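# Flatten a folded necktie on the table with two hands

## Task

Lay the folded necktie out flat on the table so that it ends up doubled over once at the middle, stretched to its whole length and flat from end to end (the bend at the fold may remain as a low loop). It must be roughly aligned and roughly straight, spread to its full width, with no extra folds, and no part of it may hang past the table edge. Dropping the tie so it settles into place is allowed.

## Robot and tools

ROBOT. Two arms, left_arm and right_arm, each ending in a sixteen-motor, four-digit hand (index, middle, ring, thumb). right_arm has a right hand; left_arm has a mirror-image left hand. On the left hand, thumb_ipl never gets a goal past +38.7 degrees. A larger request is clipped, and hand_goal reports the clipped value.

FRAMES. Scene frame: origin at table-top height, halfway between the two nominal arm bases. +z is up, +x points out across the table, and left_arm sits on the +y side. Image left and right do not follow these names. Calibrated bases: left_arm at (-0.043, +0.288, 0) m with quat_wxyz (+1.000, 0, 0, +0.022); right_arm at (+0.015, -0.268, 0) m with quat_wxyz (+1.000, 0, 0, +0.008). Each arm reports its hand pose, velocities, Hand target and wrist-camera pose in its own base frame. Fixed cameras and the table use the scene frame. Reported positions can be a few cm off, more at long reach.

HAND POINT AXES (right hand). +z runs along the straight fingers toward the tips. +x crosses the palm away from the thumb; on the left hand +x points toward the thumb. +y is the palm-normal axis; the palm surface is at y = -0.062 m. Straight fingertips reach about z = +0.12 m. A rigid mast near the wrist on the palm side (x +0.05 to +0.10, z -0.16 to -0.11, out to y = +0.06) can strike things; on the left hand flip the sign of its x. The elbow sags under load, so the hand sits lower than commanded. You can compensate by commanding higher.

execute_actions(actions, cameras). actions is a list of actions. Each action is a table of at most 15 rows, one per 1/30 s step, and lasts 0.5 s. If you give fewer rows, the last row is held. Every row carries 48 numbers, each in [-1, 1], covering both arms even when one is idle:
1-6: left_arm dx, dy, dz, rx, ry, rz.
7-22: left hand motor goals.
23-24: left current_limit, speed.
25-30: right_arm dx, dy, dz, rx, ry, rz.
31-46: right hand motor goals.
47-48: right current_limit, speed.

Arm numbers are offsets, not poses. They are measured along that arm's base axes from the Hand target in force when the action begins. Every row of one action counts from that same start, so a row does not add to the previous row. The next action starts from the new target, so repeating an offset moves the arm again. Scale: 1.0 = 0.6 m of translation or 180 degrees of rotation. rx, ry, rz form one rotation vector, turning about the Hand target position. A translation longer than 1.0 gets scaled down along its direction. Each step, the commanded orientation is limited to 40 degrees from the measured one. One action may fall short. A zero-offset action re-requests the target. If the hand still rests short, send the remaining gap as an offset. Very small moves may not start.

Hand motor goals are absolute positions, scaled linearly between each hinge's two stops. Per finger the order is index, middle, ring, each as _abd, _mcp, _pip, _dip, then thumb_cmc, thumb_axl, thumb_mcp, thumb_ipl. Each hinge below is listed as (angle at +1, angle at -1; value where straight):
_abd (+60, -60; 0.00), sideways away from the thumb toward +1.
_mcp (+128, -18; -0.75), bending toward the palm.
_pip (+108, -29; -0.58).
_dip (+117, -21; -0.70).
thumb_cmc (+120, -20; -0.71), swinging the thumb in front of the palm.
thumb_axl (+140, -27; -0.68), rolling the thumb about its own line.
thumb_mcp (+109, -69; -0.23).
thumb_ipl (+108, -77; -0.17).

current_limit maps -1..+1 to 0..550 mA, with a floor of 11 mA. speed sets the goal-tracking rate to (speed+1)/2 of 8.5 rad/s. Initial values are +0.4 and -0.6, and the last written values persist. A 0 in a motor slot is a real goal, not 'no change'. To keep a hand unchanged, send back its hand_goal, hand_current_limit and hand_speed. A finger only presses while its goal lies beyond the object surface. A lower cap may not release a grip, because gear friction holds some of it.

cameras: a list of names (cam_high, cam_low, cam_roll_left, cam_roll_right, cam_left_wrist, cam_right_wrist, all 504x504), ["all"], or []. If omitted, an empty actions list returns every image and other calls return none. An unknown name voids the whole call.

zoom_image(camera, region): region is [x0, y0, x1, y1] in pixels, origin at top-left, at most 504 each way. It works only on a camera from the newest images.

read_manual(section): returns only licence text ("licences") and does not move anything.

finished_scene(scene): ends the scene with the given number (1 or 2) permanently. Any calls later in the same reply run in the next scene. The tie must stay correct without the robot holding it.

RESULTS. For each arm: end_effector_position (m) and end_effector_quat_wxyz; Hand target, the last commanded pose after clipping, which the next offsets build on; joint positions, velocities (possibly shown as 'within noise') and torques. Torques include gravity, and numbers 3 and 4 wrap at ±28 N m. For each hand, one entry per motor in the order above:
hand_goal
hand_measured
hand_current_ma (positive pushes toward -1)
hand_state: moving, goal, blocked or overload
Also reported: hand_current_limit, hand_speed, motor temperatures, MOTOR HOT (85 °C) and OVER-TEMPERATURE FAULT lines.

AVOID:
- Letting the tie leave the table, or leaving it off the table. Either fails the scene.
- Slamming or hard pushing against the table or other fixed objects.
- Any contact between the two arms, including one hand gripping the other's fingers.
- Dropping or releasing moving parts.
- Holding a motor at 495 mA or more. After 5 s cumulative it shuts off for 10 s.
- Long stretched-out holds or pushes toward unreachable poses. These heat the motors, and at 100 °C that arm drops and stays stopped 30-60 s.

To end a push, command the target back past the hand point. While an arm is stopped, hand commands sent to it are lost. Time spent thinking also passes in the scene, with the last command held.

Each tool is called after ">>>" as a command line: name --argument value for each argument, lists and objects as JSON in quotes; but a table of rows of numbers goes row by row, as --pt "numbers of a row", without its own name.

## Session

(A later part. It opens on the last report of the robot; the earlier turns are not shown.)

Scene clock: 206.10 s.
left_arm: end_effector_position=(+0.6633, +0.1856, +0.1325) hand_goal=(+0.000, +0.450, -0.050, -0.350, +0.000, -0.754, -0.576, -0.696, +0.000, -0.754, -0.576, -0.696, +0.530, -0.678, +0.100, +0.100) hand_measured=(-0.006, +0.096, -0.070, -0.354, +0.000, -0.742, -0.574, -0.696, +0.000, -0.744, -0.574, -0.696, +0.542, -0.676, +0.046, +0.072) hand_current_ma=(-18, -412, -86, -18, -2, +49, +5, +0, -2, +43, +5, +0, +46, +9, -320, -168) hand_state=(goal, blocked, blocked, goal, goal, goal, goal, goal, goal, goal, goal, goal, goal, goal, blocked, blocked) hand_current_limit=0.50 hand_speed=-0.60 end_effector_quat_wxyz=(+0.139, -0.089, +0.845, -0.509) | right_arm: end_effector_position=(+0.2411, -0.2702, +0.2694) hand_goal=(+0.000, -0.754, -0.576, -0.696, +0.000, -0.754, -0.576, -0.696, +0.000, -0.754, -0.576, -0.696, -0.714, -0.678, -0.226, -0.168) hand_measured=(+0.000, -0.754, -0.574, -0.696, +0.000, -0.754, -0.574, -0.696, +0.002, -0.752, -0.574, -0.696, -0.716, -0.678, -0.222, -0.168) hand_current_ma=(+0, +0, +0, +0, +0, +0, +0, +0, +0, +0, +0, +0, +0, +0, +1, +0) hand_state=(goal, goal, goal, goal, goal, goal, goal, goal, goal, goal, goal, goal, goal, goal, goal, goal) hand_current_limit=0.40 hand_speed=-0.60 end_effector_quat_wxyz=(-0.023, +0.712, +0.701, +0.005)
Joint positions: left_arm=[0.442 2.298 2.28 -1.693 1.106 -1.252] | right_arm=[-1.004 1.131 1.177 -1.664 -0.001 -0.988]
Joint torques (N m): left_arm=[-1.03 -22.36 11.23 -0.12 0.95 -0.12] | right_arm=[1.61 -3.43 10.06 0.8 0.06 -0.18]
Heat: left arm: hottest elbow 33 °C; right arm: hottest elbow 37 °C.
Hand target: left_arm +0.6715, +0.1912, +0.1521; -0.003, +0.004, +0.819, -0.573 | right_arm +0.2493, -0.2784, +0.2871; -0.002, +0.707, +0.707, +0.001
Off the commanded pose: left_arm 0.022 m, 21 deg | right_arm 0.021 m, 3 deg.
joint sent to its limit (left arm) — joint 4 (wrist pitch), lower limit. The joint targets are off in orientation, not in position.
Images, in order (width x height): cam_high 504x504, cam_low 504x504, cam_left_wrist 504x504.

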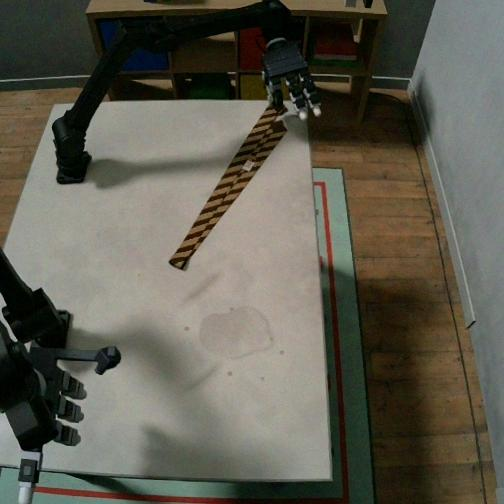

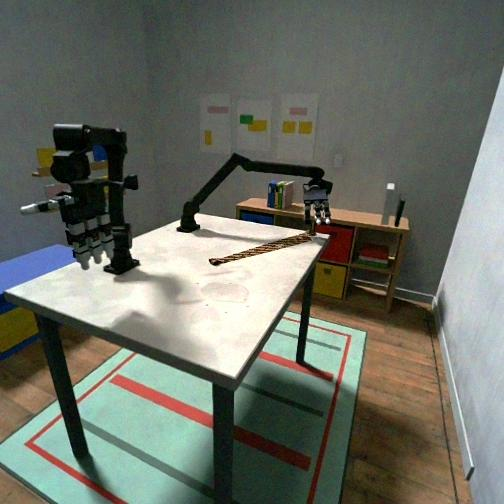

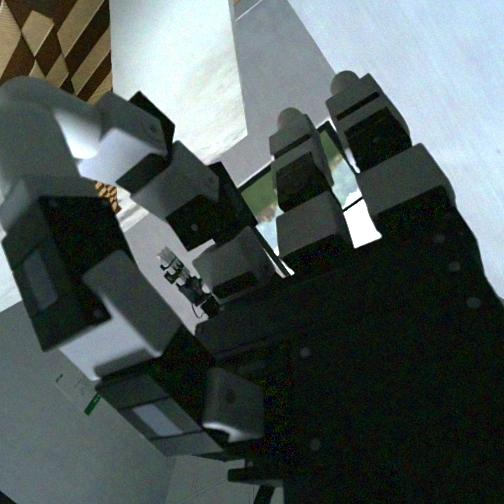

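>>> execute_actions --actions '[[[-0.12,0.12,0.1,0,0,0,0,-0.137,0.226,-0.261,0,-0.754,-0.576,-0.696,0,-0.754,-0.576,-0.696,-0.7,-0.678,-0.226,-0.168,0.4,-0.6,0,0,0,0,0,0,0,-0.754,-0.576,-0.696,0,-0.754,-0.576,-0.696,0,-0.754,-0.576,-0.696,-0.714,-0.678,-0.226,-0.168,0.4,-0.6]],[[-0.12,0.12,0.1,0,0,0,0,-0.137,0.226,-0.261,0,-0.754,-0.576,-0.696,0,-0.754,-0.576,-0.696,-0.7,-0.678,-0.226,-0.168,0.4,-0.6,0,0,0,0,0,0,0,-0.754,-0.576,-0.696,0,-0.754,-0.576,-0.696,0,-0.754,-0.576,-0.696,-0.714,-0.678,-0.226,-0.168,0.4,-0.6]],[[-0.1,0.16,0.04,0,0,0,0,-0.137,0.226,-0.261,0,-0.754,-0.576,-0.696,0,-0.754,-0.576,-0.696,-0.7,-0.678,-0.226,-0.168,0.4,-0.6,0,0,0,0,0,0,0,-0.754,-0.576,-0.696,0,-0.754,-0.576,-0.696,0,-0.754,-0.576,-0.696,-0.714,-0.678,-0.226,-0.168,0.4,-0.6]]]' --cameras '["cam_left_wrist","cam_high","cam_low"]'

>>> zoom_image --camera "cam_high" --region '[240, 80, 310, 150]'

>>> zoom_image --camera "cam_left_wrist" --region '[100, 0, 200, 100]'

>>> zoom_image --camera "cam_low" --region '[280, 215, 340, 265]'

Scene clock: 211.90 s.
left_arm: end_effector_position=(+0.4585, +0.4257, +0.2675) hand_goal=(+0.000, -0.138, +0.226, -0.262, +0.000, -0.754, -0.576, -0.696, +0.000, -0.754, -0.576, -0.696, -0.700, -0.678, -0.226, -0.168) hand_measured=(-0.002, -0.138, +0.222, -0.266, +0.000, -0.744, -0.574, -0.696, +0.000, -0.744, -0.574, -0.696, -0.686, -0.676, -0.222, -0.166) hand_current_ma=(-8, +2, -18, -11, +1, +45, +5, +0, +1, +40, +6, +0, +63, +9, +17, +11) hand_state=(goal, goal, goal, goal, goal, goal, goal, goal, goal, goal, goal, goal, goal, goal, goal, goal) hand_current_limit=0.40 hand_speed=-0.60 end_effector_quat_wxyz=(+0.289, -0.213, +0.859, -0.365) | right_arm: end_effector_position=(+0.2411, -0.2702, +0.2694) hand_goal=(+0.000, -0.754, -0.576, -0.696, +0.000, -0.754, -0.576, -0.696, +0.000, -0.754, -0.576, -0.696, -0.714, -0.678, -0.226, -0.168) hand_measured=(+0.000, -0.754, -0.574, -0.696, +0.000, -0.754, -0.574, -0.696, +0.002, -0.752, -0.574, -0.696, -0.716, -0.678, -0.222, -0.168) hand_current_ma=(+0, +0, +0, +0, +0, +0, +0, +0, +0, +0, +0, +0, +0, +0, +1, +0) hand_state=(goal, goal, goal, goal, goal, goal, goal, goal, goal, goal, goal, goal, goal, goal, goal, goal) hand_current_limit=0.40 hand_speed=-0.60 end_effector_quat_wxyz=(-0.023, +0.712, +0.701, +0.005)
Joint positions: left_arm=[0.899 1.944 2.083 -1.692 0.969 -1.167] | right_arm=[-1.004 1.131 1.177 -1.664 -0.001 -0.988]
Joint torques (N m): left_arm=[-1.32 -19.31 12.26 0.1 0.89 0.05] | right_arm=[2.14 -3.9 10.06 0.7 0.07 -0.17]
Heat: left arm: hottest elbow 34 °C; right arm: hottest elbow 38 °C.
Hand target: left_arm +0.4675, +0.4312, +0.2961; +0.059, -0.043, +0.839, -0.539 | right_arm +0.2493, -0.2784, +0.2871; -0.002, +0.707, +0.707, +0.001
Off the commanded pose: left_arm 0.030 m, 48 deg; orientation clipped; orientation clipped at the end of an earlier action of this call | right_arm 0.021 m, 3 deg.
joint sent to its limit (left arm) — joint 4 (wrist pitch), lower limit. The joint targets are off in orientation, not in position.
Images, in order (width x height): cam_high 504x504, cam_low 504x504, cam_left_wrist 504x504.

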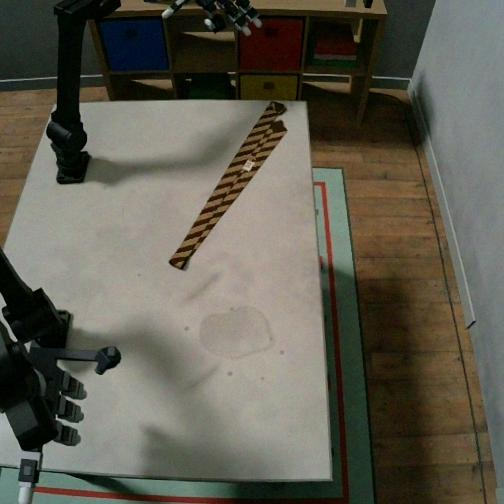

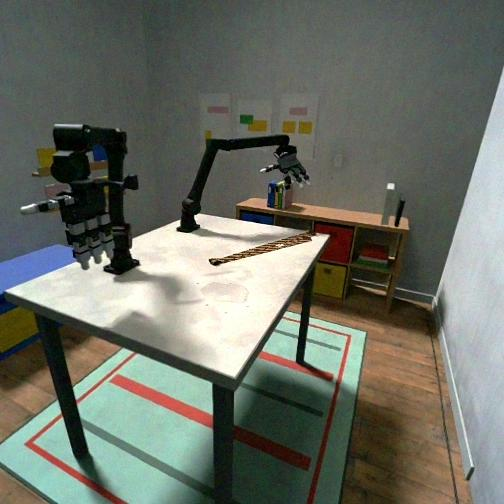

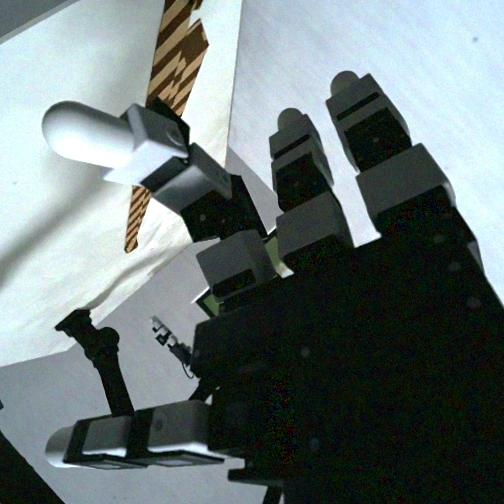

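Scaled by 7.200 from the camera's 504x504 image, which has a finer 720x720 frame.

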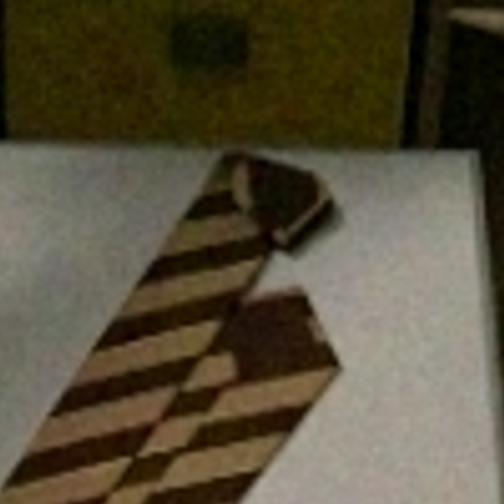

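Scaled by 5.040 from the camera's 504x504 image, which has a finer 720x720 frame.

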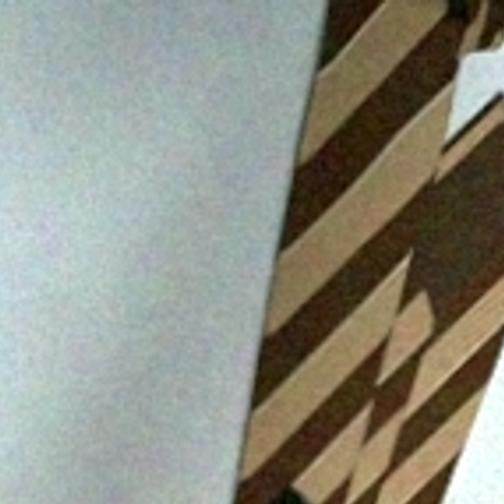

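Scaled by 8.400 from the camera's 504x504 image, which has a finer 720x720 frame.

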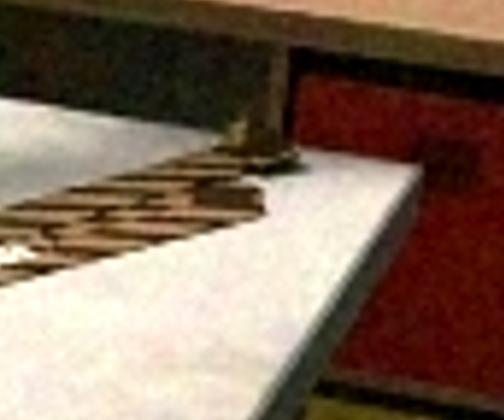

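>>> zoom_image --camera "cam_high" --region '[150, 180, 250, 280]'

>>> zoom_image --camera "cam_low" --region '[200, 225, 320, 275]'

Scaled by 5.040 from the camera's 504x504 image, which has a finer 720x720 frame.

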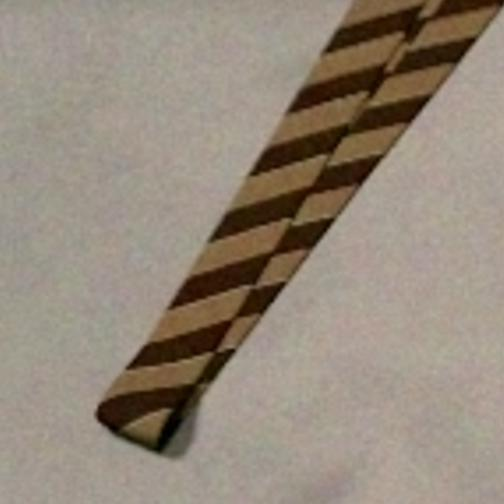

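Scaled by 4.200 from the camera's 504x504 image, which has a finer 720x720 frame.

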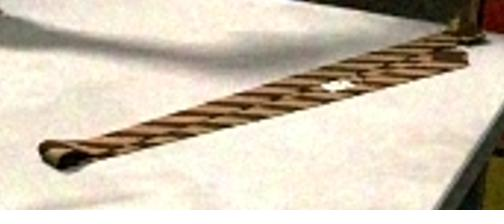

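>>> execute_actions --actions '[[[0,0,0,0,0,0,0,-0.137,0.226,-0.261,0,-0.754,-0.576,-0.696,0,-0.754,-0.576,-0.696,-0.7,-0.678,-0.226,-0.168,0.4,-0.6,0.047,0.145,0,0,0,-0.0213,0,-0.754,-0.576,-0.696,0,-0.754,-0.576,-0.696,0,-0.754,-0.576,-0.696,-0.714,-0.678,-0.226,-0.168,0.4,-0.6]],[[0,0,0,0,0,0,0,-0.137,0.226,-0.261,0,-0.754,-0.576,-0.696,0,-0.754,-0.576,-0.696,-0.7,-0.678,-0.226,-0.168,0.4,-0.6,0.047,0.145,0,0,0,-0.0213,0,-0.754,-0.576,-0.696,0,-0.754,-0.576,-0.696,0,-0.754,-0.576,-0.696,-0.714,-0.678,-0.226,-0.168,0.4,-0.6]],[[0,0,0,0,0,0,0,-0.137,0.226,-0.261,0,-0.754,-0.576,-0.696,0,-0.754,-0.576,-0.696,-0.7,-0.678,-0.226,-0.168,0.4,-0.6,0.047,0.145,0,0,0,-0.0213,0,-0.754,-0.576,-0.696,0,-0.754,-0.576,-0.696,0,-0.754,-0.576,-0.696,-0.714,-0.678,-0.226,-0.168,0.4,-0.6]],[[0,0,0,0,0,0,0,-0.137,0.226,-0.261,0,-0.754,-0.576,-0.696,0,-0.754,-0.576,-0.696,-0.7,-0.678,-0.226,-0.168,0.4,-0.6,0.047,0.145,0,0,0,-0.0213,0,-0.754,-0.576,-0.696,0,-0.754,-0.576,-0.696,0,-0.754,-0.576,-0.696,-0.714,-0.678,-0.226,-0.168,0.4,-0.6]],[[0,0,0,0,0,0,0,-0.137,0.226,-0.261,0,-0.754,-0.576,-0.696,0,-0.754,-0.576,-0.696,-0.7,-0.678,-0.226,-0.168,0.4,-0.6,0.047,0.145,0,0,0,-0.0213,0,-0.754,-0.576,-0.696,0,-0.754,-0.576,-0.696,0,-0.754,-0.576,-0.696,-0.714,-0.678,-0.226,-0.168,0.4,-0.6]],[[0,0,0,0,0,0,0,-0.137,0.226,-0.261,0,-0.754,-0.576,-0.696,0,-0.754,-0.576,-0.696,-0.7,-0.678,-0.226,-0.168,0.4,-0.6,0.047,0.145,-0.08,0,0,-0.0213,0,-0.754,-0.576,-0.696,0,-0.754,-0.576,-0.696,0,-0.754,-0.576,-0.696,-0.714,-0.678,-0.226,-0.168,0.4,-0.6]]]' --cameras '["cam_high","cam_low","cam_right_wrist"]'

>>> zoom_image --camera "cam_high" --region '[150, 180, 250, 280]'

Scene clock: 218.70 s.
left_arm: end_effector_position=(+0.4588, +0.4257, +0.2676) hand_goal=(+0.000, -0.138, +0.226, -0.262, +0.000, -0.754, -0.576, -0.696, +0.000, -0.754, -0.576, -0.696, -0.700, -0.678, -0.226, -0.168) hand_measured=(-0.002, -0.138, +0.222, -0.266, +0.000, -0.744, -0.574, -0.696, +0.000, -0.744, -0.574, -0.696, -0.686, -0.676, -0.222, -0.166) hand_current_ma=(-8, +2, -18, -11, +1, +45, +5, +0, +1, +40, +6, +0, +63, +9, +17, +11) hand_state=(goal, goal, goal, goal, goal, goal, goal, goal, goal, goal, goal, goal, goal, goal, goal, goal) hand_current_limit=0.40 hand_speed=-0.60 end_effector_quat_wxyz=(+0.289, -0.212, +0.859, -0.365) | right_arm: end_effector_position=(+0.4069, +0.2382, +0.2185) hand_goal=(+0.000, -0.754, -0.576, -0.696, +0.000, -0.754, -0.576, -0.696, +0.000, -0.754, -0.576, -0.696, -0.714, -0.678, -0.226, -0.168) hand_measured=(-0.002, -0.752, -0.574, -0.696, +0.000, -0.754, -0.574, -0.696, -0.002, -0.752, -0.576, -0.696, -0.714, -0.678, -0.222, -0.168) hand_current_ma=(+0, +0, +0, +0, +0, +0, +0, +0, +0, +0, +0, +0, +0, +0, +1, +0) hand_state=(goal, goal, goal, goal, goal, goal, goal, goal, goal, goal, goal, goal, goal, goal, goal, goal) hand_current_limit=0.40 hand_speed=-0.60 end_effector_quat_wxyz=(+0.001, +0.829, +0.559, -0.022)
Joint positions: left_arm=[0.899 1.944 2.083 -1.692 0.969 -1.165] | right_arm=[0.713 1.536 1.42 -1.498 -0.004 1.097]
Joint torques (N m): left_arm=[-1.38 -19.19 12.38 0.1 0.94 0.05] | right_arm=[0.97 -9.99 10.43 0.12 0.19 0.02]
Heat: left arm: hottest elbow 34 °C; right arm: hottest elbow 37 °C.
Hand target: left_arm +0.4675, +0.4312, +0.2961; +0.059, -0.043, +0.839, -0.539 | right_arm +0.4184, +0.2437, +0.2391; -0.001, +0.834, +0.552, +0.002
Off the commanded pose: left_arm 0.030 m, 39 deg | right_arm 0.024 m, 3 deg.
joint sent to its limit (left arm) — joint 4 (wrist pitch), lower limit. The joint targets are off in orientation, not in position.
Images, in order (width x height): cam_high 504x504, cam_low 504x504, cam_right_wrist 504x504.

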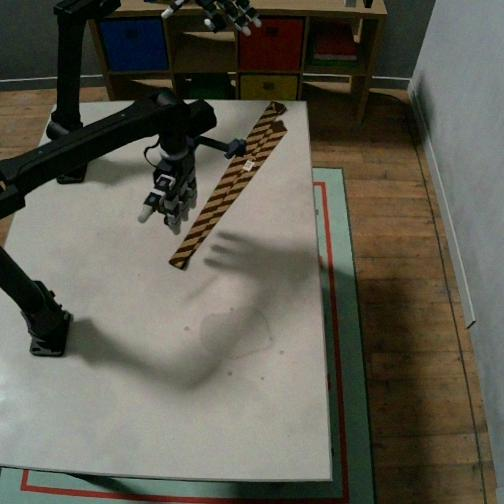

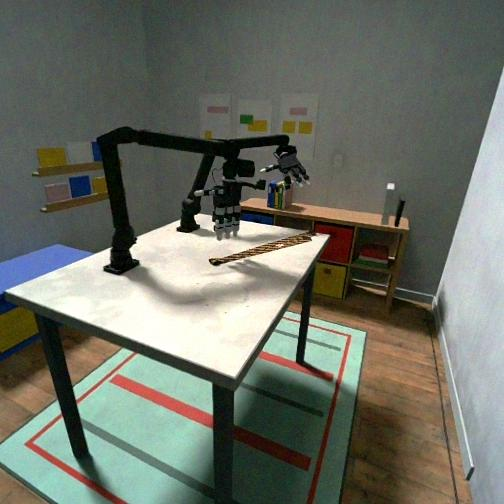

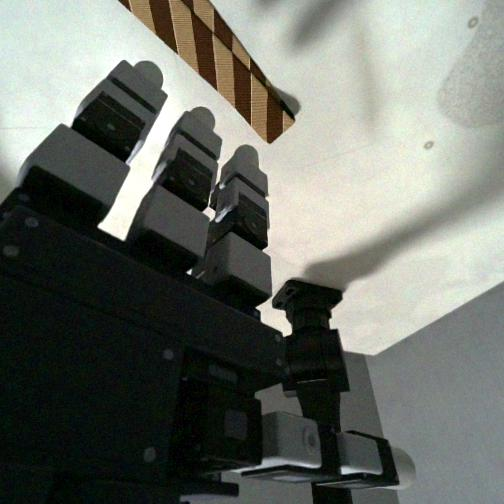

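Scaled by 5.040 from the camera's 504x504 image, which has a finer 720x720 frame.

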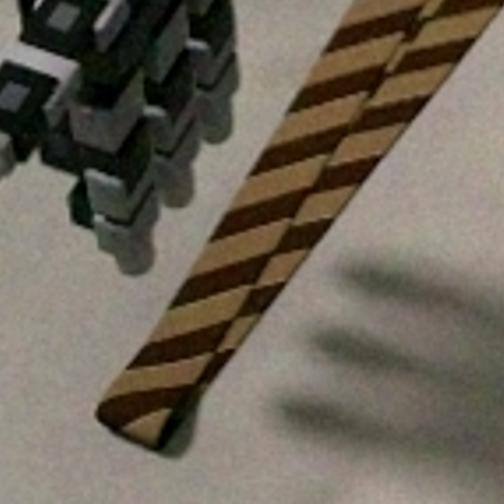

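>>> execute_actions --actions '[[[0,0,0,0,0,0,0,-0.137,0.226,-0.261,0,-0.754,-0.576,-0.696,0,-0.754,-0.576,-0.696,-0.7,-0.678,-0.226,-0.168,0.4,-0.6,0.02,0.006,-0.12,0,0,0,0,-0.754,-0.576,-0.696,0,-0.754,-0.576,-0.696,0,-0.754,-0.576,-0.696,-0.714,-0.678,-0.226,-0.168,0.4,-0.6]]]' --cameras '["cam_high","cam_right_wrist"]'

>>> zoom_image --camera "cam_high" --region '[150, 180, 250, 280]'

>>> zoom_image --camera "cam_right_wrist" --region '[60, 0, 310, 250]'

Scene clock: 219.97 s.
left_arm: end_effector_position=(+0.4588, +0.4257, +0.2676) hand_goal=(+0.000, -0.138, +0.226, -0.262, +0.000, -0.754, -0.576, -0.696, +0.000, -0.754, -0.576, -0.696, -0.700, -0.678, -0.226, -0.168) hand_measured=(-0.002, -0.138, +0.222, -0.266, +0.000, -0.744, -0.574, -0.696, +0.000, -0.744, -0.574, -0.696, -0.686, -0.676, -0.222, -0.166) hand_current_ma=(-8, +2, -18, -11, +1, +45, +5, +0, +1, +40, +6, +0, +63, +9, +17, +11) hand_state=(goal, goal, goal, goal, goal, goal, goal, goal, goal, goal, goal, goal, goal, goal, goal, goal) hand_current_limit=0.40 hand_speed=-0.60 end_effector_quat_wxyz=(+0.289, -0.212, +0.859, -0.365) | right_arm: end_effector_position=(+0.4285, +0.2519, +0.1724) hand_goal=(+0.000, -0.754, -0.576, -0.696, +0.000, -0.754, -0.576, -0.696, +0.000, -0.754, -0.576, -0.696, -0.714, -0.678, -0.226, -0.168) hand_measured=(-0.002, -0.754, -0.576, -0.696, -0.002, -0.754, -0.576, -0.696, -0.002, -0.754, -0.576, -0.696, -0.714, -0.678, -0.224, -0.168) hand_current_ma=(+0, +0, +0, +0, +0, +0, +0, +0, +0, +0, +0, +0, +0, +0, +1, +0) hand_state=(goal, goal, goal, goal, goal, goal, goal, goal, goal, goal, goal, goal, goal, goal, goal, goal) hand_current_limit=0.40 hand_speed=-0.60 end_effector_quat_wxyz=(-0.002, +0.832, +0.555, +0.003)
Joint positions: left_arm=[0.899 1.944 2.083 -1.692 0.969 -1.165] | right_arm=[0.705 1.591 1.36 -1.333 -0.004 1.098]
Joint torques (N m): left_arm=[-1.44 -19.25 12.37 0.09 0.93 0.06] | right_arm=[0.85 -10.81 6.39 0.98 0.26 -0.09]
Heat: left arm: hottest elbow 34 °C; right arm: hottest elbow 37 °C.
Hand target: left_arm +0.4675, +0.4312, +0.2961; +0.059, -0.043, +0.839, -0.539 | right_arm +0.4304, +0.2472, +0.1670; -0.001, +0.834, +0.552, +0.002
Off the commanded pose: left_arm 0.030 m, 39 deg | right_arm 0.007 m, 1 deg.
joint sent to its limit (left arm) — joint 4 (wrist pitch), lower limit. The joint targets are off in orientation, not in position.
Images, in order (width x height): cam_high 504x504, cam_right_wrist 504x504.

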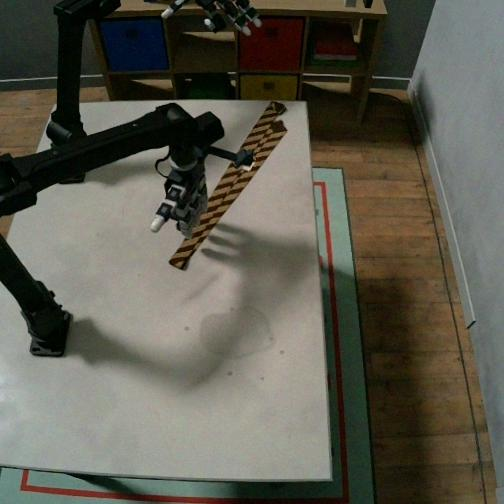

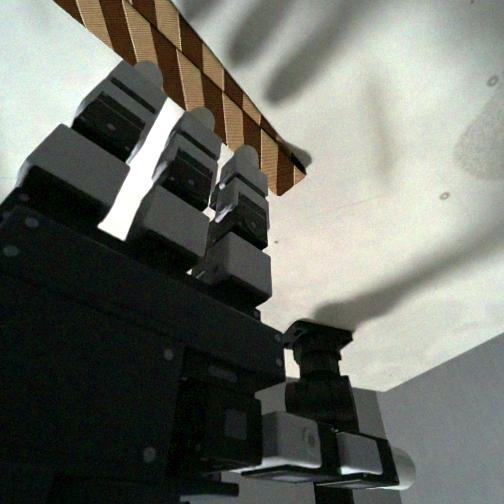

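Scaled by 5.040 from the camera's 504x504 image, which has a finer 720x720 frame.

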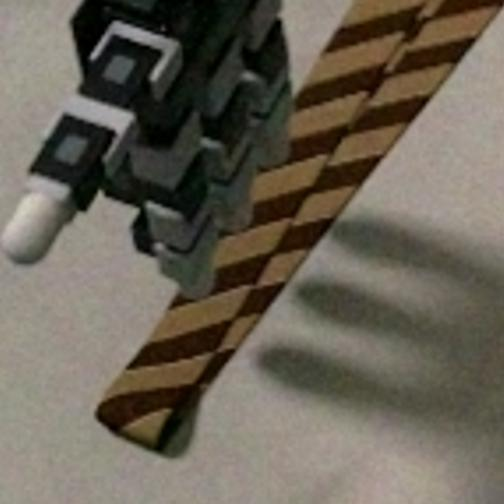

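Scaled by 2.016 from the camera's 504x504 image, which has a finer 720x720 frame.

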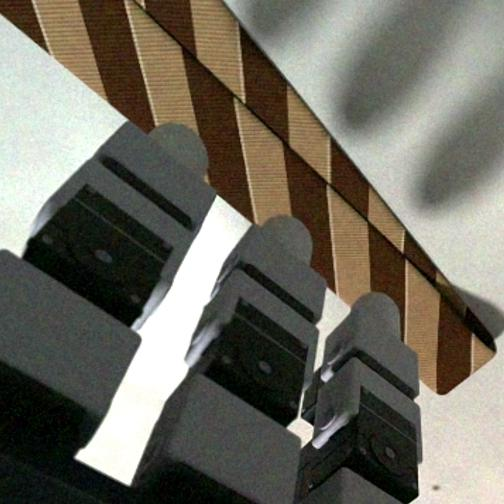

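>>> execute_actions --actions '[[[0,0,0,0,0,0,0,-0.137,0.226,-0.261,0,-0.754,-0.576,-0.696,0,-0.754,-0.576,-0.696,-0.7,-0.678,-0.226,-0.168,0.4,-0.6,-0.02,-0.013,-0.07,0,0,0,0,-0.754,-0.576,-0.696,0,-0.754,-0.576,-0.696,0,-0.754,-0.576,-0.696,-0.714,-0.678,-0.226,-0.168,0.4,-0.6]]]' --cameras '["cam_high","cam_right_wrist"]'

>>> zoom_image --camera "cam_right_wrist" --region '[60, 0, 310, 250]'

Scene clock: 221.17 s.
left_arm: end_effector_position=(+0.4588, +0.4257, +0.2676) hand_goal=(+0.000, -0.138, +0.226, -0.262, +0.000, -0.754, -0.576, -0.696, +0.000, -0.754, -0.576, -0.696, -0.700, -0.678, -0.226, -0.168) hand_measured=(-0.002, -0.138, +0.222, -0.266, +0.000, -0.744, -0.574, -0.696, +0.000, -0.744, -0.574, -0.696, -0.686, -0.676, -0.222, -0.166) hand_current_ma=(-8, +2, -18, -11, +1, +45, +5, +0, +1, +40, +6, +0, +63, +9, +17, +11) hand_state=(goal, goal, goal, goal, goal, goal, goal, goal, goal, goal, goal, goal, goal, goal, goal, goal) hand_current_limit=0.40 hand_speed=-0.60 end_effector_quat_wxyz=(+0.289, -0.212, +0.859, -0.365) | right_arm: end_effector_position=(+0.4162, +0.2414, +0.1294) hand_goal=(+0.000, -0.754, -0.576, -0.696, +0.000, -0.754, -0.576, -0.696, +0.000, -0.754, -0.576, -0.696, -0.714, -0.678, -0.226, -0.168) hand_measured=(-0.002, -0.754, -0.576, -0.696, -0.002, -0.754, -0.576, -0.696, -0.002, -0.754, -0.576, -0.696, -0.714, -0.678, -0.224, -0.168) hand_current_ma=(+0, +0, +0, +0, +0, +0, +0, +0, +0, +0, +0, +0, +0, +0, +1, +0) hand_state=(goal, goal, goal, goal, goal, goal, goal, goal, goal, goal, goal, goal, goal, goal, goal, goal) hand_current_limit=0.40 hand_speed=-0.60 end_effector_quat_wxyz=(-0.002, +0.832, +0.555, +0.001)
Joint positions: left_arm=[0.899 1.944 2.083 -1.692 0.969 -1.165] | right_arm=[0.705 1.586 1.236 -1.218 -0.004 1.098]
Joint torques (N m): left_arm=[-1.67 -19.14 12.38 0.09 0.94 0.06] | right_arm=[1.38 -9.29 6.52 0.98 0.24 -0.02]
Heat: left arm: hottest elbow 34 °C; right arm: hottest elbow 37 °C.
Hand target: left_arm +0.4675, +0.4312, +0.2961; +0.059, -0.043, +0.839, -0.539 | right_arm +0.4185, +0.2395, +0.1251; -0.001, +0.834, +0.552, +0.002
Off the commanded pose: left_arm 0.030 m, 39 deg | right_arm 0.005 m, 1 deg.
joint sent to its limit (left arm) — joint 4 (wrist pitch), lower limit. The joint targets are off in orientation, not in position.
Images, in order (width x height): cam_high 504x504, cam_right_wrist 504x504.

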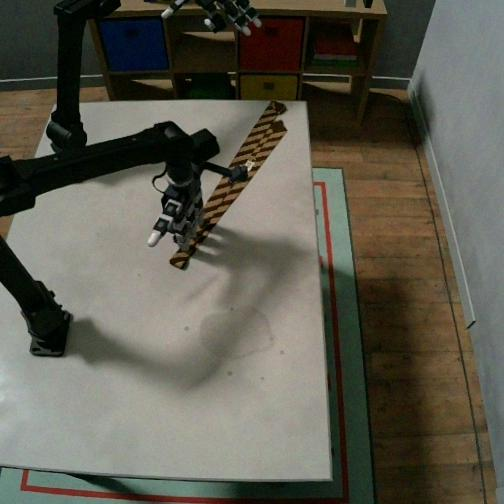

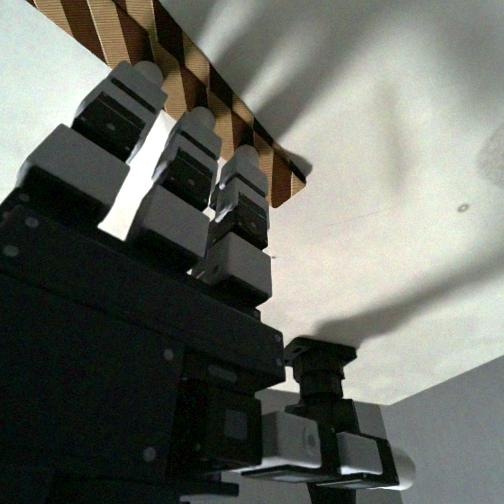

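Scaled by 2.016 from the camera's 504x504 image, which has a finer 720x720 frame.

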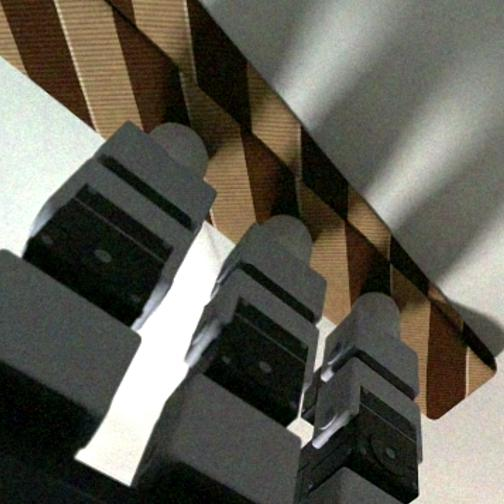

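>>> execute_actions --actions '[[[0,0,0,0,0,0,0,-0.137,0.226,-0.261,0,-0.754,-0.576,-0.696,0,-0.754,-0.576,-0.696,-0.7,-0.678,-0.226,-0.168,0.4,-0.6,0,0,-0.04,0,0,0,0,-0.754,-0.576,-0.696,0,-0.754,-0.576,-0.696,0,-0.754,-0.576,-0.696,-0.714,-0.678,-0.226,-0.168,0.4,-0.6]],[[0,0,0,0,0,0,0,-0.137,0.226,-0.261,0,-0.754,-0.576,-0.696,0,-0.754,-0.576,-0.696,-0.7,-0.678,-0.226,-0.168,0.4,-0.6,-0.02,-0.045,0,0,0,0,0,-0.754,-0.576,-0.696,0,-0.754,-0.576,-0.696,0,-0.754,-0.576,-0.696,-0.714,-0.678,-0.226,-0.168,0.4,-0.6]]]' --cameras '["cam_high","cam_right_wrist"]'

>>> zoom_image --camera "cam_right_wrist" --region '[60, 0, 310, 250]'

>>> zoom_image --camera "cam_high" --region '[150, 90, 310, 290]'

Scene clock: 222.97 s.
left_arm: end_effector_position=(+0.4588, +0.4257, +0.2676) hand_goal=(+0.000, -0.138, +0.226, -0.262, +0.000, -0.754, -0.576, -0.696, +0.000, -0.754, -0.576, -0.696, -0.700, -0.678, -0.226, -0.168) hand_measured=(-0.002, -0.138, +0.222, -0.266, +0.000, -0.744, -0.574, -0.696, +0.000, -0.744, -0.574, -0.696, -0.686, -0.676, -0.222, -0.166) hand_current_ma=(-8, +2, -18, -11, +1, +45, +5, +0, +1, +40, +6, +0, +63, +9, +17, +11) hand_state=(goal, goal, goal, goal, goal, goal, goal, goal, goal, goal, goal, goal, goal, goal, goal, goal) hand_current_limit=0.40 hand_speed=-0.60 end_effector_quat_wxyz=(+0.289, -0.212, +0.859, -0.365) | right_arm: end_effector_position=(+0.4112, +0.2220, +0.1304) hand_goal=(+0.000, -0.754, -0.576, -0.696, +0.000, -0.754, -0.576, -0.696, +0.000, -0.754, -0.576, -0.696, -0.714, -0.678, -0.226, -0.168) hand_measured=(+0.024, -0.764, -0.582, -0.700, +0.000, -0.754, -0.578, -0.698, -0.002, -0.754, -0.576, -0.696, -0.714, -0.678, -0.224, -0.168) hand_current_ma=(+14, -4, -1, -1, +0, +0, +0, +0, +0, +0, +0, +0, +0, +0, +1, +0) hand_state=(blocked, goal, goal, goal, goal, goal, goal, goal, goal, goal, goal, goal, goal, goal, goal, goal) hand_current_limit=0.40 hand_speed=-0.60 end_effector_quat_wxyz=(-0.005, +0.834, +0.550, +0.030)
Joint positions: left_arm=[0.899 1.944 2.083 -1.692 0.969 -1.165] | right_arm=[0.679 1.512 1.149 -1.146 -0.004 1.084]
Joint torques (N m): left_arm=[-1.61 -19.08 12.37 0.06 0.93 0.06] | right_arm=[0.32 -7.12 4.55 1.01 0.23 -0.19]
Heat: left arm: hottest elbow 35 °C; right arm: hottest elbow 36 °C.
Hand target: left_arm +0.4675, +0.4312, +0.2961; +0.059, -0.043, +0.839, -0.539 | right_arm +0.4065, +0.2123, +0.1011; -0.001, +0.834, +0.552, +0.001
Off the commanded pose: left_arm 0.030 m, 39 deg | right_arm 0.031 m, 3 deg.
joint sent to its limit (left arm) — joint 4 (wrist pitch), lower limit. The joint targets are off in orientation, not in position.
Images, in order (width x height): cam_high 504x504, cam_right_wrist 504x504.

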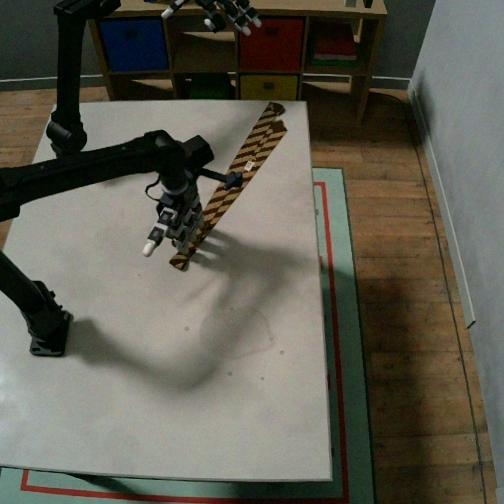

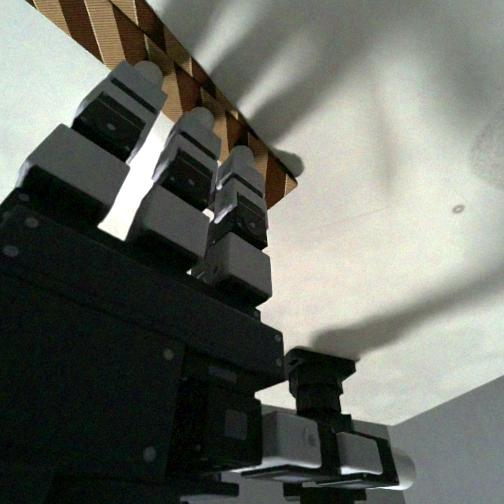

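Scaled by 2.016 from the camera's 504x504 image, which has a finer 720x720 frame.

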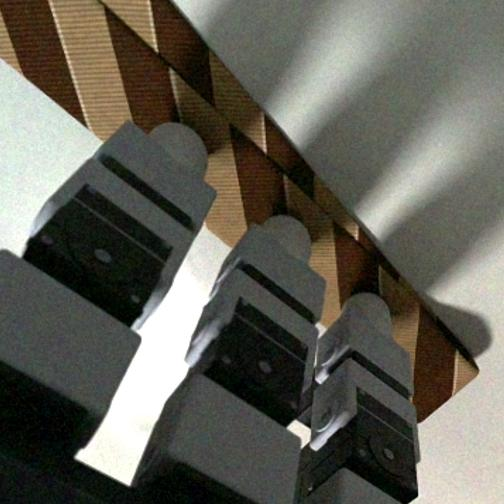

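Scaled by 2.520 from the camera's 504x504 image, which has a finer 720x720 frame.

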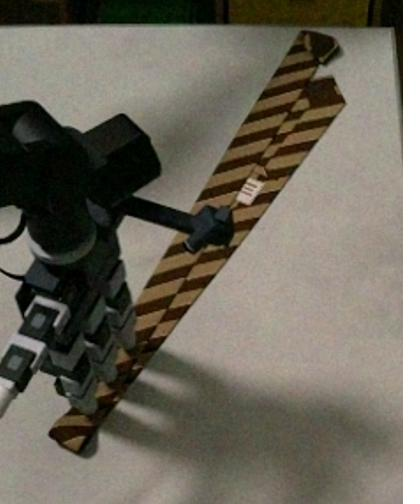

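>>> execute_actions --actions '[[[0,0,0,0,0,0,0,-0.137,0.226,-0.261,0,-0.754,-0.576,-0.696,0,-0.754,-0.576,-0.696,-0.7,-0.678,-0.226,-0.168,0.4,-0.6,-0.02,-0.045,0,0,0,0,0,-0.754,-0.576,-0.696,0,-0.754,-0.576,-0.696,0,-0.754,-0.576,-0.696,-0.714,-0.678,-0.226,-0.168,0.4,-0.6]],[[0,0,0,0,0,0,0,-0.137,0.226,-0.261,0,-0.754,-0.576,-0.696,0,-0.754,-0.576,-0.696,-0.7,-0.678,-0.226,-0.168,0.4,-0.6,-0.02,-0.045,0,0,0,0,0,-0.754,-0.576,-0.696,0,-0.754,-0.576,-0.696,0,-0.754,-0.576,-0.696,-0.714,-0.678,-0.226,-0.168,0.4,-0.6]]]' --cameras '["cam_high","cam_right_wrist","cam_low"]'

>>> zoom_image --camera "cam_right_wrist" --region '[60, 0, 310, 250]'

>>> zoom_image --camera "cam_high" --region '[150, 90, 310, 290]'

Scene clock: 224.77 s.
left_arm: end_effector_position=(+0.4588, +0.4257, +0.2676) hand_goal=(+0.000, -0.138, +0.226, -0.262, +0.000, -0.754, -0.576, -0.696, +0.000, -0.754, -0.576, -0.696, -0.700, -0.678, -0.226, -0.168) hand_measured=(-0.002, -0.138, +0.222, -0.266, +0.000, -0.744, -0.574, -0.696, +0.000, -0.744, -0.574, -0.696, -0.686, -0.676, -0.222, -0.166) hand_current_ma=(-8, +2, -18, -11, +1, +45, +5, +0, +1, +40, +6, +0, +63, +9, +17, +11) hand_state=(goal, goal, goal, goal, goal, goal, goal, goal, goal, goal, goal, goal, goal, goal, goal, goal) hand_current_limit=0.40 hand_speed=-0.60 end_effector_quat_wxyz=(+0.289, -0.212, +0.859, -0.365) | right_arm: end_effector_position=(+0.3921, +0.1706, +0.1308) hand_goal=(+0.000, -0.754, -0.576, -0.696, +0.000, -0.754, -0.576, -0.696, +0.000, -0.754, -0.576, -0.696, -0.714, -0.678, -0.226, -0.168) hand_measured=(+0.058, -0.762, -0.580, -0.698, +0.000, -0.754, -0.578, -0.698, +0.000, -0.754, -0.576, -0.696, -0.714, -0.678, -0.222, -0.168) hand_current_ma=(+60, -2, -1, +0, +0, +0, +0, +0, +0, +0, +0, +0, +0, +0, +1, +0) hand_state=(blocked, goal, goal, goal, goal, goal, goal, goal, goal, goal, goal, goal, goal, goal, goal, goal) hand_current_limit=0.40 hand_speed=-0.60 end_effector_quat_wxyz=(-0.005, +0.834, +0.550, +0.039)
Joint positions: left_arm=[0.899 1.944 2.083 -1.692 0.969 -1.165] | right_arm=[0.606 1.384 1.012 -1.119 -0.009 1.011]
Joint torques (N m): left_arm=[-1.38 -19.14 12.41 0.06 0.94 0.06] | right_arm=[0.09 -4.84 4.25 0.72 0.37 -0.21]
Heat: left arm: hottest elbow 35 °C; right arm: hottest elbow 36 °C.
Hand target: left_arm +0.4675, +0.4312, +0.2961; +0.059, -0.043, +0.839, -0.539 | right_arm +0.3825, +0.1584, +0.1010; -0.001, +0.834, +0.552, +0.002
Off the commanded pose: left_arm 0.030 m, 39 deg | right_arm 0.034 m, 4 deg.
joint sent to its limit (left arm) — joint 4 (wrist pitch), lower limit. The joint targets are off in orientation, not in position.
Images, in order (width x height): cam_high 504x504, cam_low 504x504, cam_right_wrist 504x504.

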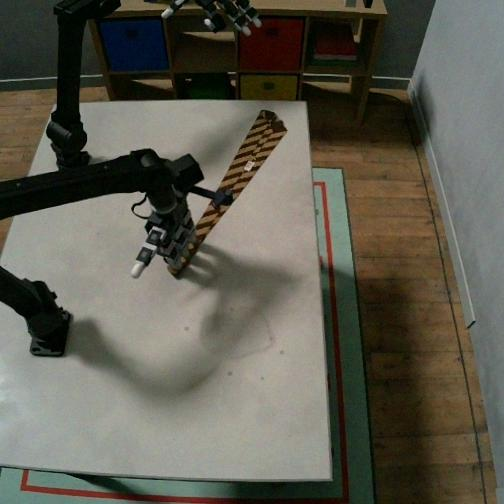

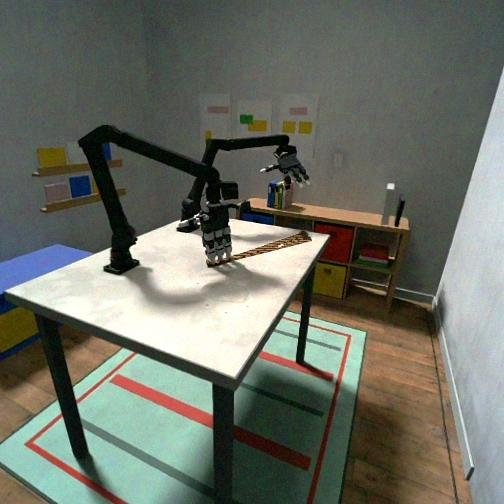

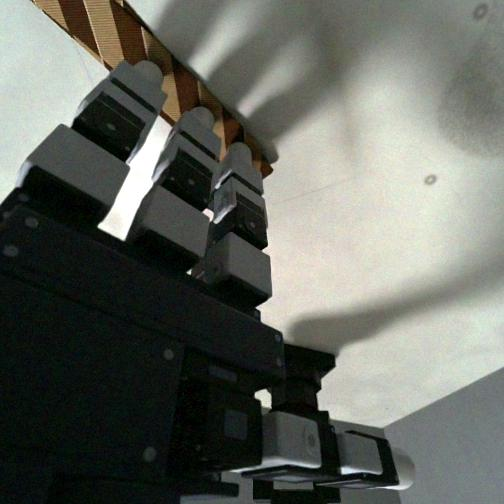

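Scaled by 2.016 from the camera's 504x504 image, which has a finer 720x720 frame.

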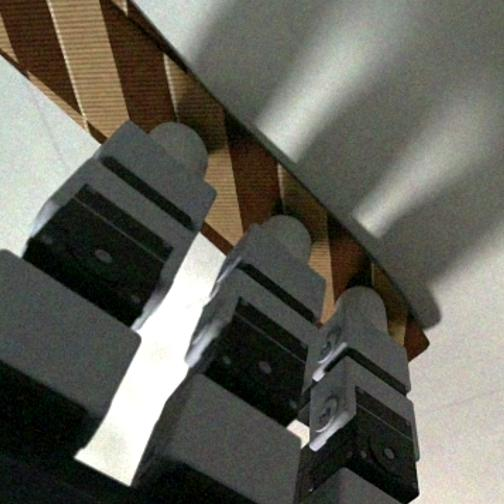

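Scaled by 2.520 from the camera's 504x504 image, which has a finer 720x720 frame.

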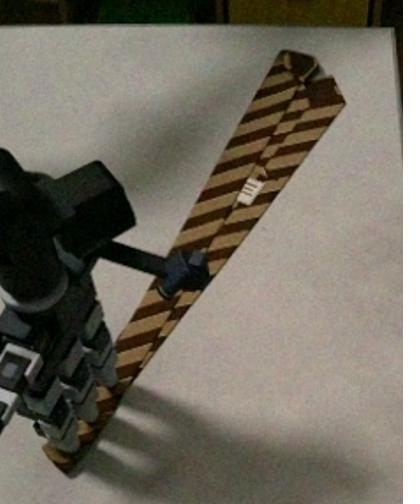

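>>> execute_actions --actions '[[[0,0,0,0,0,0,0,-0.137,0.226,-0.261,0,-0.754,-0.576,-0.696,0,-0.754,-0.576,-0.696,-0.7,-0.678,-0.226,-0.168,0.4,-0.6,-0.022,-0.045,0,0,0,0,0,-0.754,-0.576,-0.696,0,-0.754,-0.576,-0.696,0,-0.754,-0.576,-0.696,-0.714,-0.678,-0.226,-0.168,0.4,-0.6]]]' --cameras '["cam_high","cam_right_wrist","cam_low"]'

>>> zoom_image --camera "cam_right_wrist" --region '[60, 0, 310, 250]'

>>> zoom_image --camera "cam_high" --region '[150, 90, 310, 290]'

>>> zoom_image --camera "cam_low" --region '[180, 200, 340, 300]'

Scene clock: 225.73 s.
left_arm: end_effector_position=(+0.4588, +0.4257, +0.2676) hand_goal=(+0.000, -0.138, +0.226, -0.262, +0.000, -0.754, -0.576, -0.696, +0.000, -0.754, -0.576, -0.696, -0.700, -0.678, -0.226, -0.168) hand_measured=(-0.002, -0.138, +0.222, -0.266, +0.000, -0.744, -0.574, -0.696, +0.000, -0.744, -0.574, -0.696, -0.686, -0.676, -0.222, -0.166) hand_current_ma=(-8, +2, -18, -11, +1, +45, +5, +0, +1, +40, +6, +0, +63, +9, +17, +11) hand_state=(goal, goal, goal, goal, goal, goal, goal, goal, goal, goal, goal, goal, goal, goal, goal, goal) hand_current_limit=0.40 hand_speed=-0.60 end_effector_quat_wxyz=(+0.289, -0.212, +0.859, -0.365) | right_arm: end_effector_position=(+0.3816, +0.1444, +0.1311) hand_goal=(+0.000, -0.754, -0.576, -0.696, +0.000, -0.754, -0.576, -0.696, +0.000, -0.754, -0.576, -0.696, -0.714, -0.678, -0.226, -0.168) hand_measured=(+0.068, -0.750, -0.574, -0.696, +0.002, -0.754, -0.578, -0.698, +0.000, -0.752, -0.576, -0.696, -0.714, -0.678, -0.222, -0.168) hand_current_ma=(+78, +1, +0, +0, +0, +0, +0, +0, +0, +0, +0, +0, +0, +0, +1, +0) hand_state=(blocked, goal, goal, goal, goal, goal, goal, goal, goal, goal, goal, goal, goal, goal, goal, goal) hand_current_limit=0.40 hand_speed=-0.60 end_effector_quat_wxyz=(-0.003, +0.833, +0.551, +0.043)
Joint positions: left_arm=[0.899 1.944 2.083 -1.692 0.969 -1.165] | right_arm=[0.564 1.318 0.947 -1.114 -0.008 0.966]
Joint torques (N m): left_arm=[-1.44 -19.19 12.38 0.1 0.93 0.06] | right_arm=[0.32 -3.72 4.05 0.36 0.37 -0.08]
Heat: left arm: hottest elbow 35 °C; right arm: hottest elbow 35 °C.
Hand target: left_arm +0.4675, +0.4312, +0.2961; +0.059, -0.043, +0.839, -0.539 | right_arm +0.3693, +0.1314, +0.1011; -0.001, +0.834, +0.552, +0.002
Off the commanded pose: left_arm 0.030 m, 39 deg | right_arm 0.035 m, 5 deg.
joint sent to its limit (left arm) — joint 4 (wrist pitch), lower limit. The joint targets are off in orientation, not in position.
Images, in order (width x height): cam_high 504x504, cam_low 504x504, cam_right_wrist 504x504.

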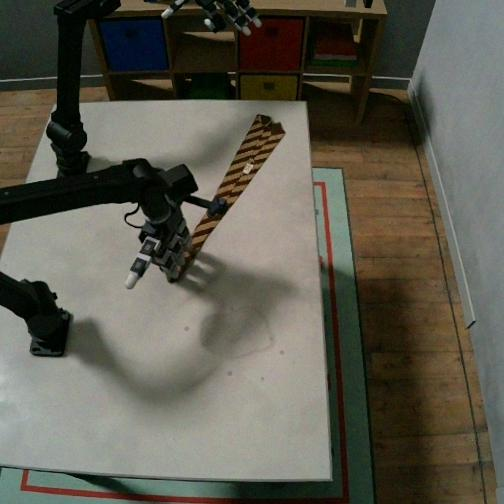

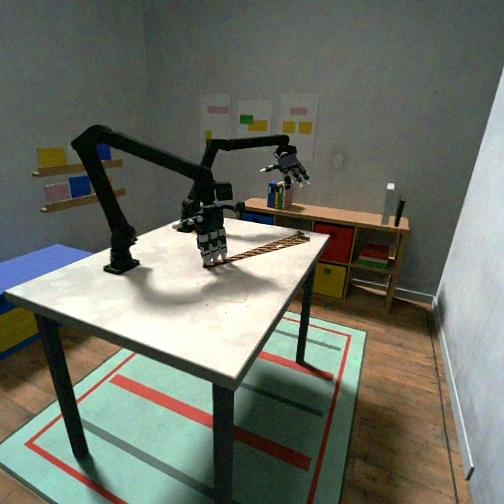

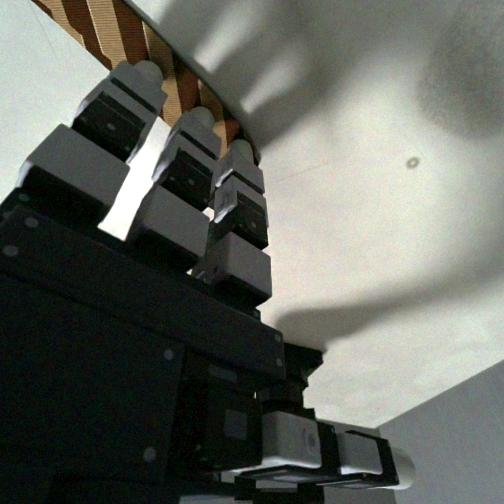

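Scaled by 2.016 from the camera's 504x504 image, which has a finer 720x720 frame.

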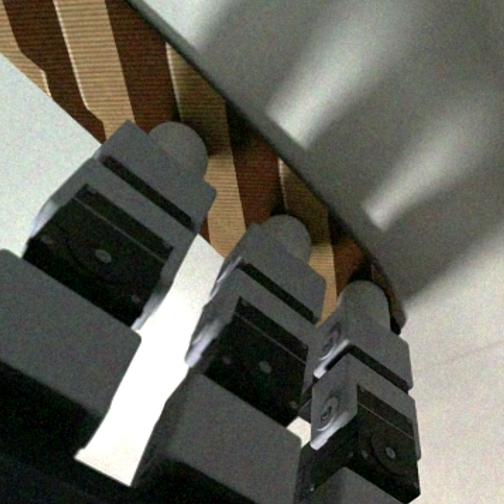

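Scaled by 2.520 from the camera's 504x504 image, which has a finer 720x720 frame.

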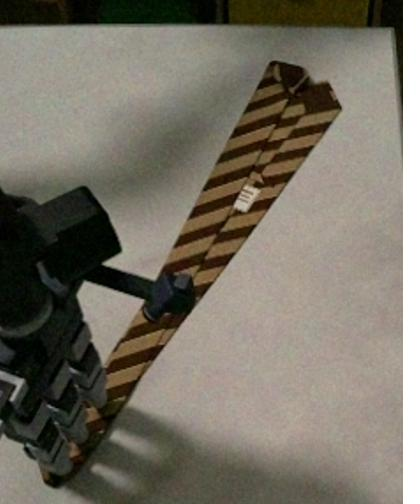

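Scaled by 3.150 from the camera's 504x504 image, which has a finer 720x720 frame.

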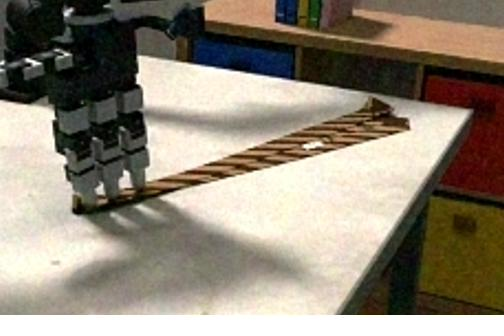

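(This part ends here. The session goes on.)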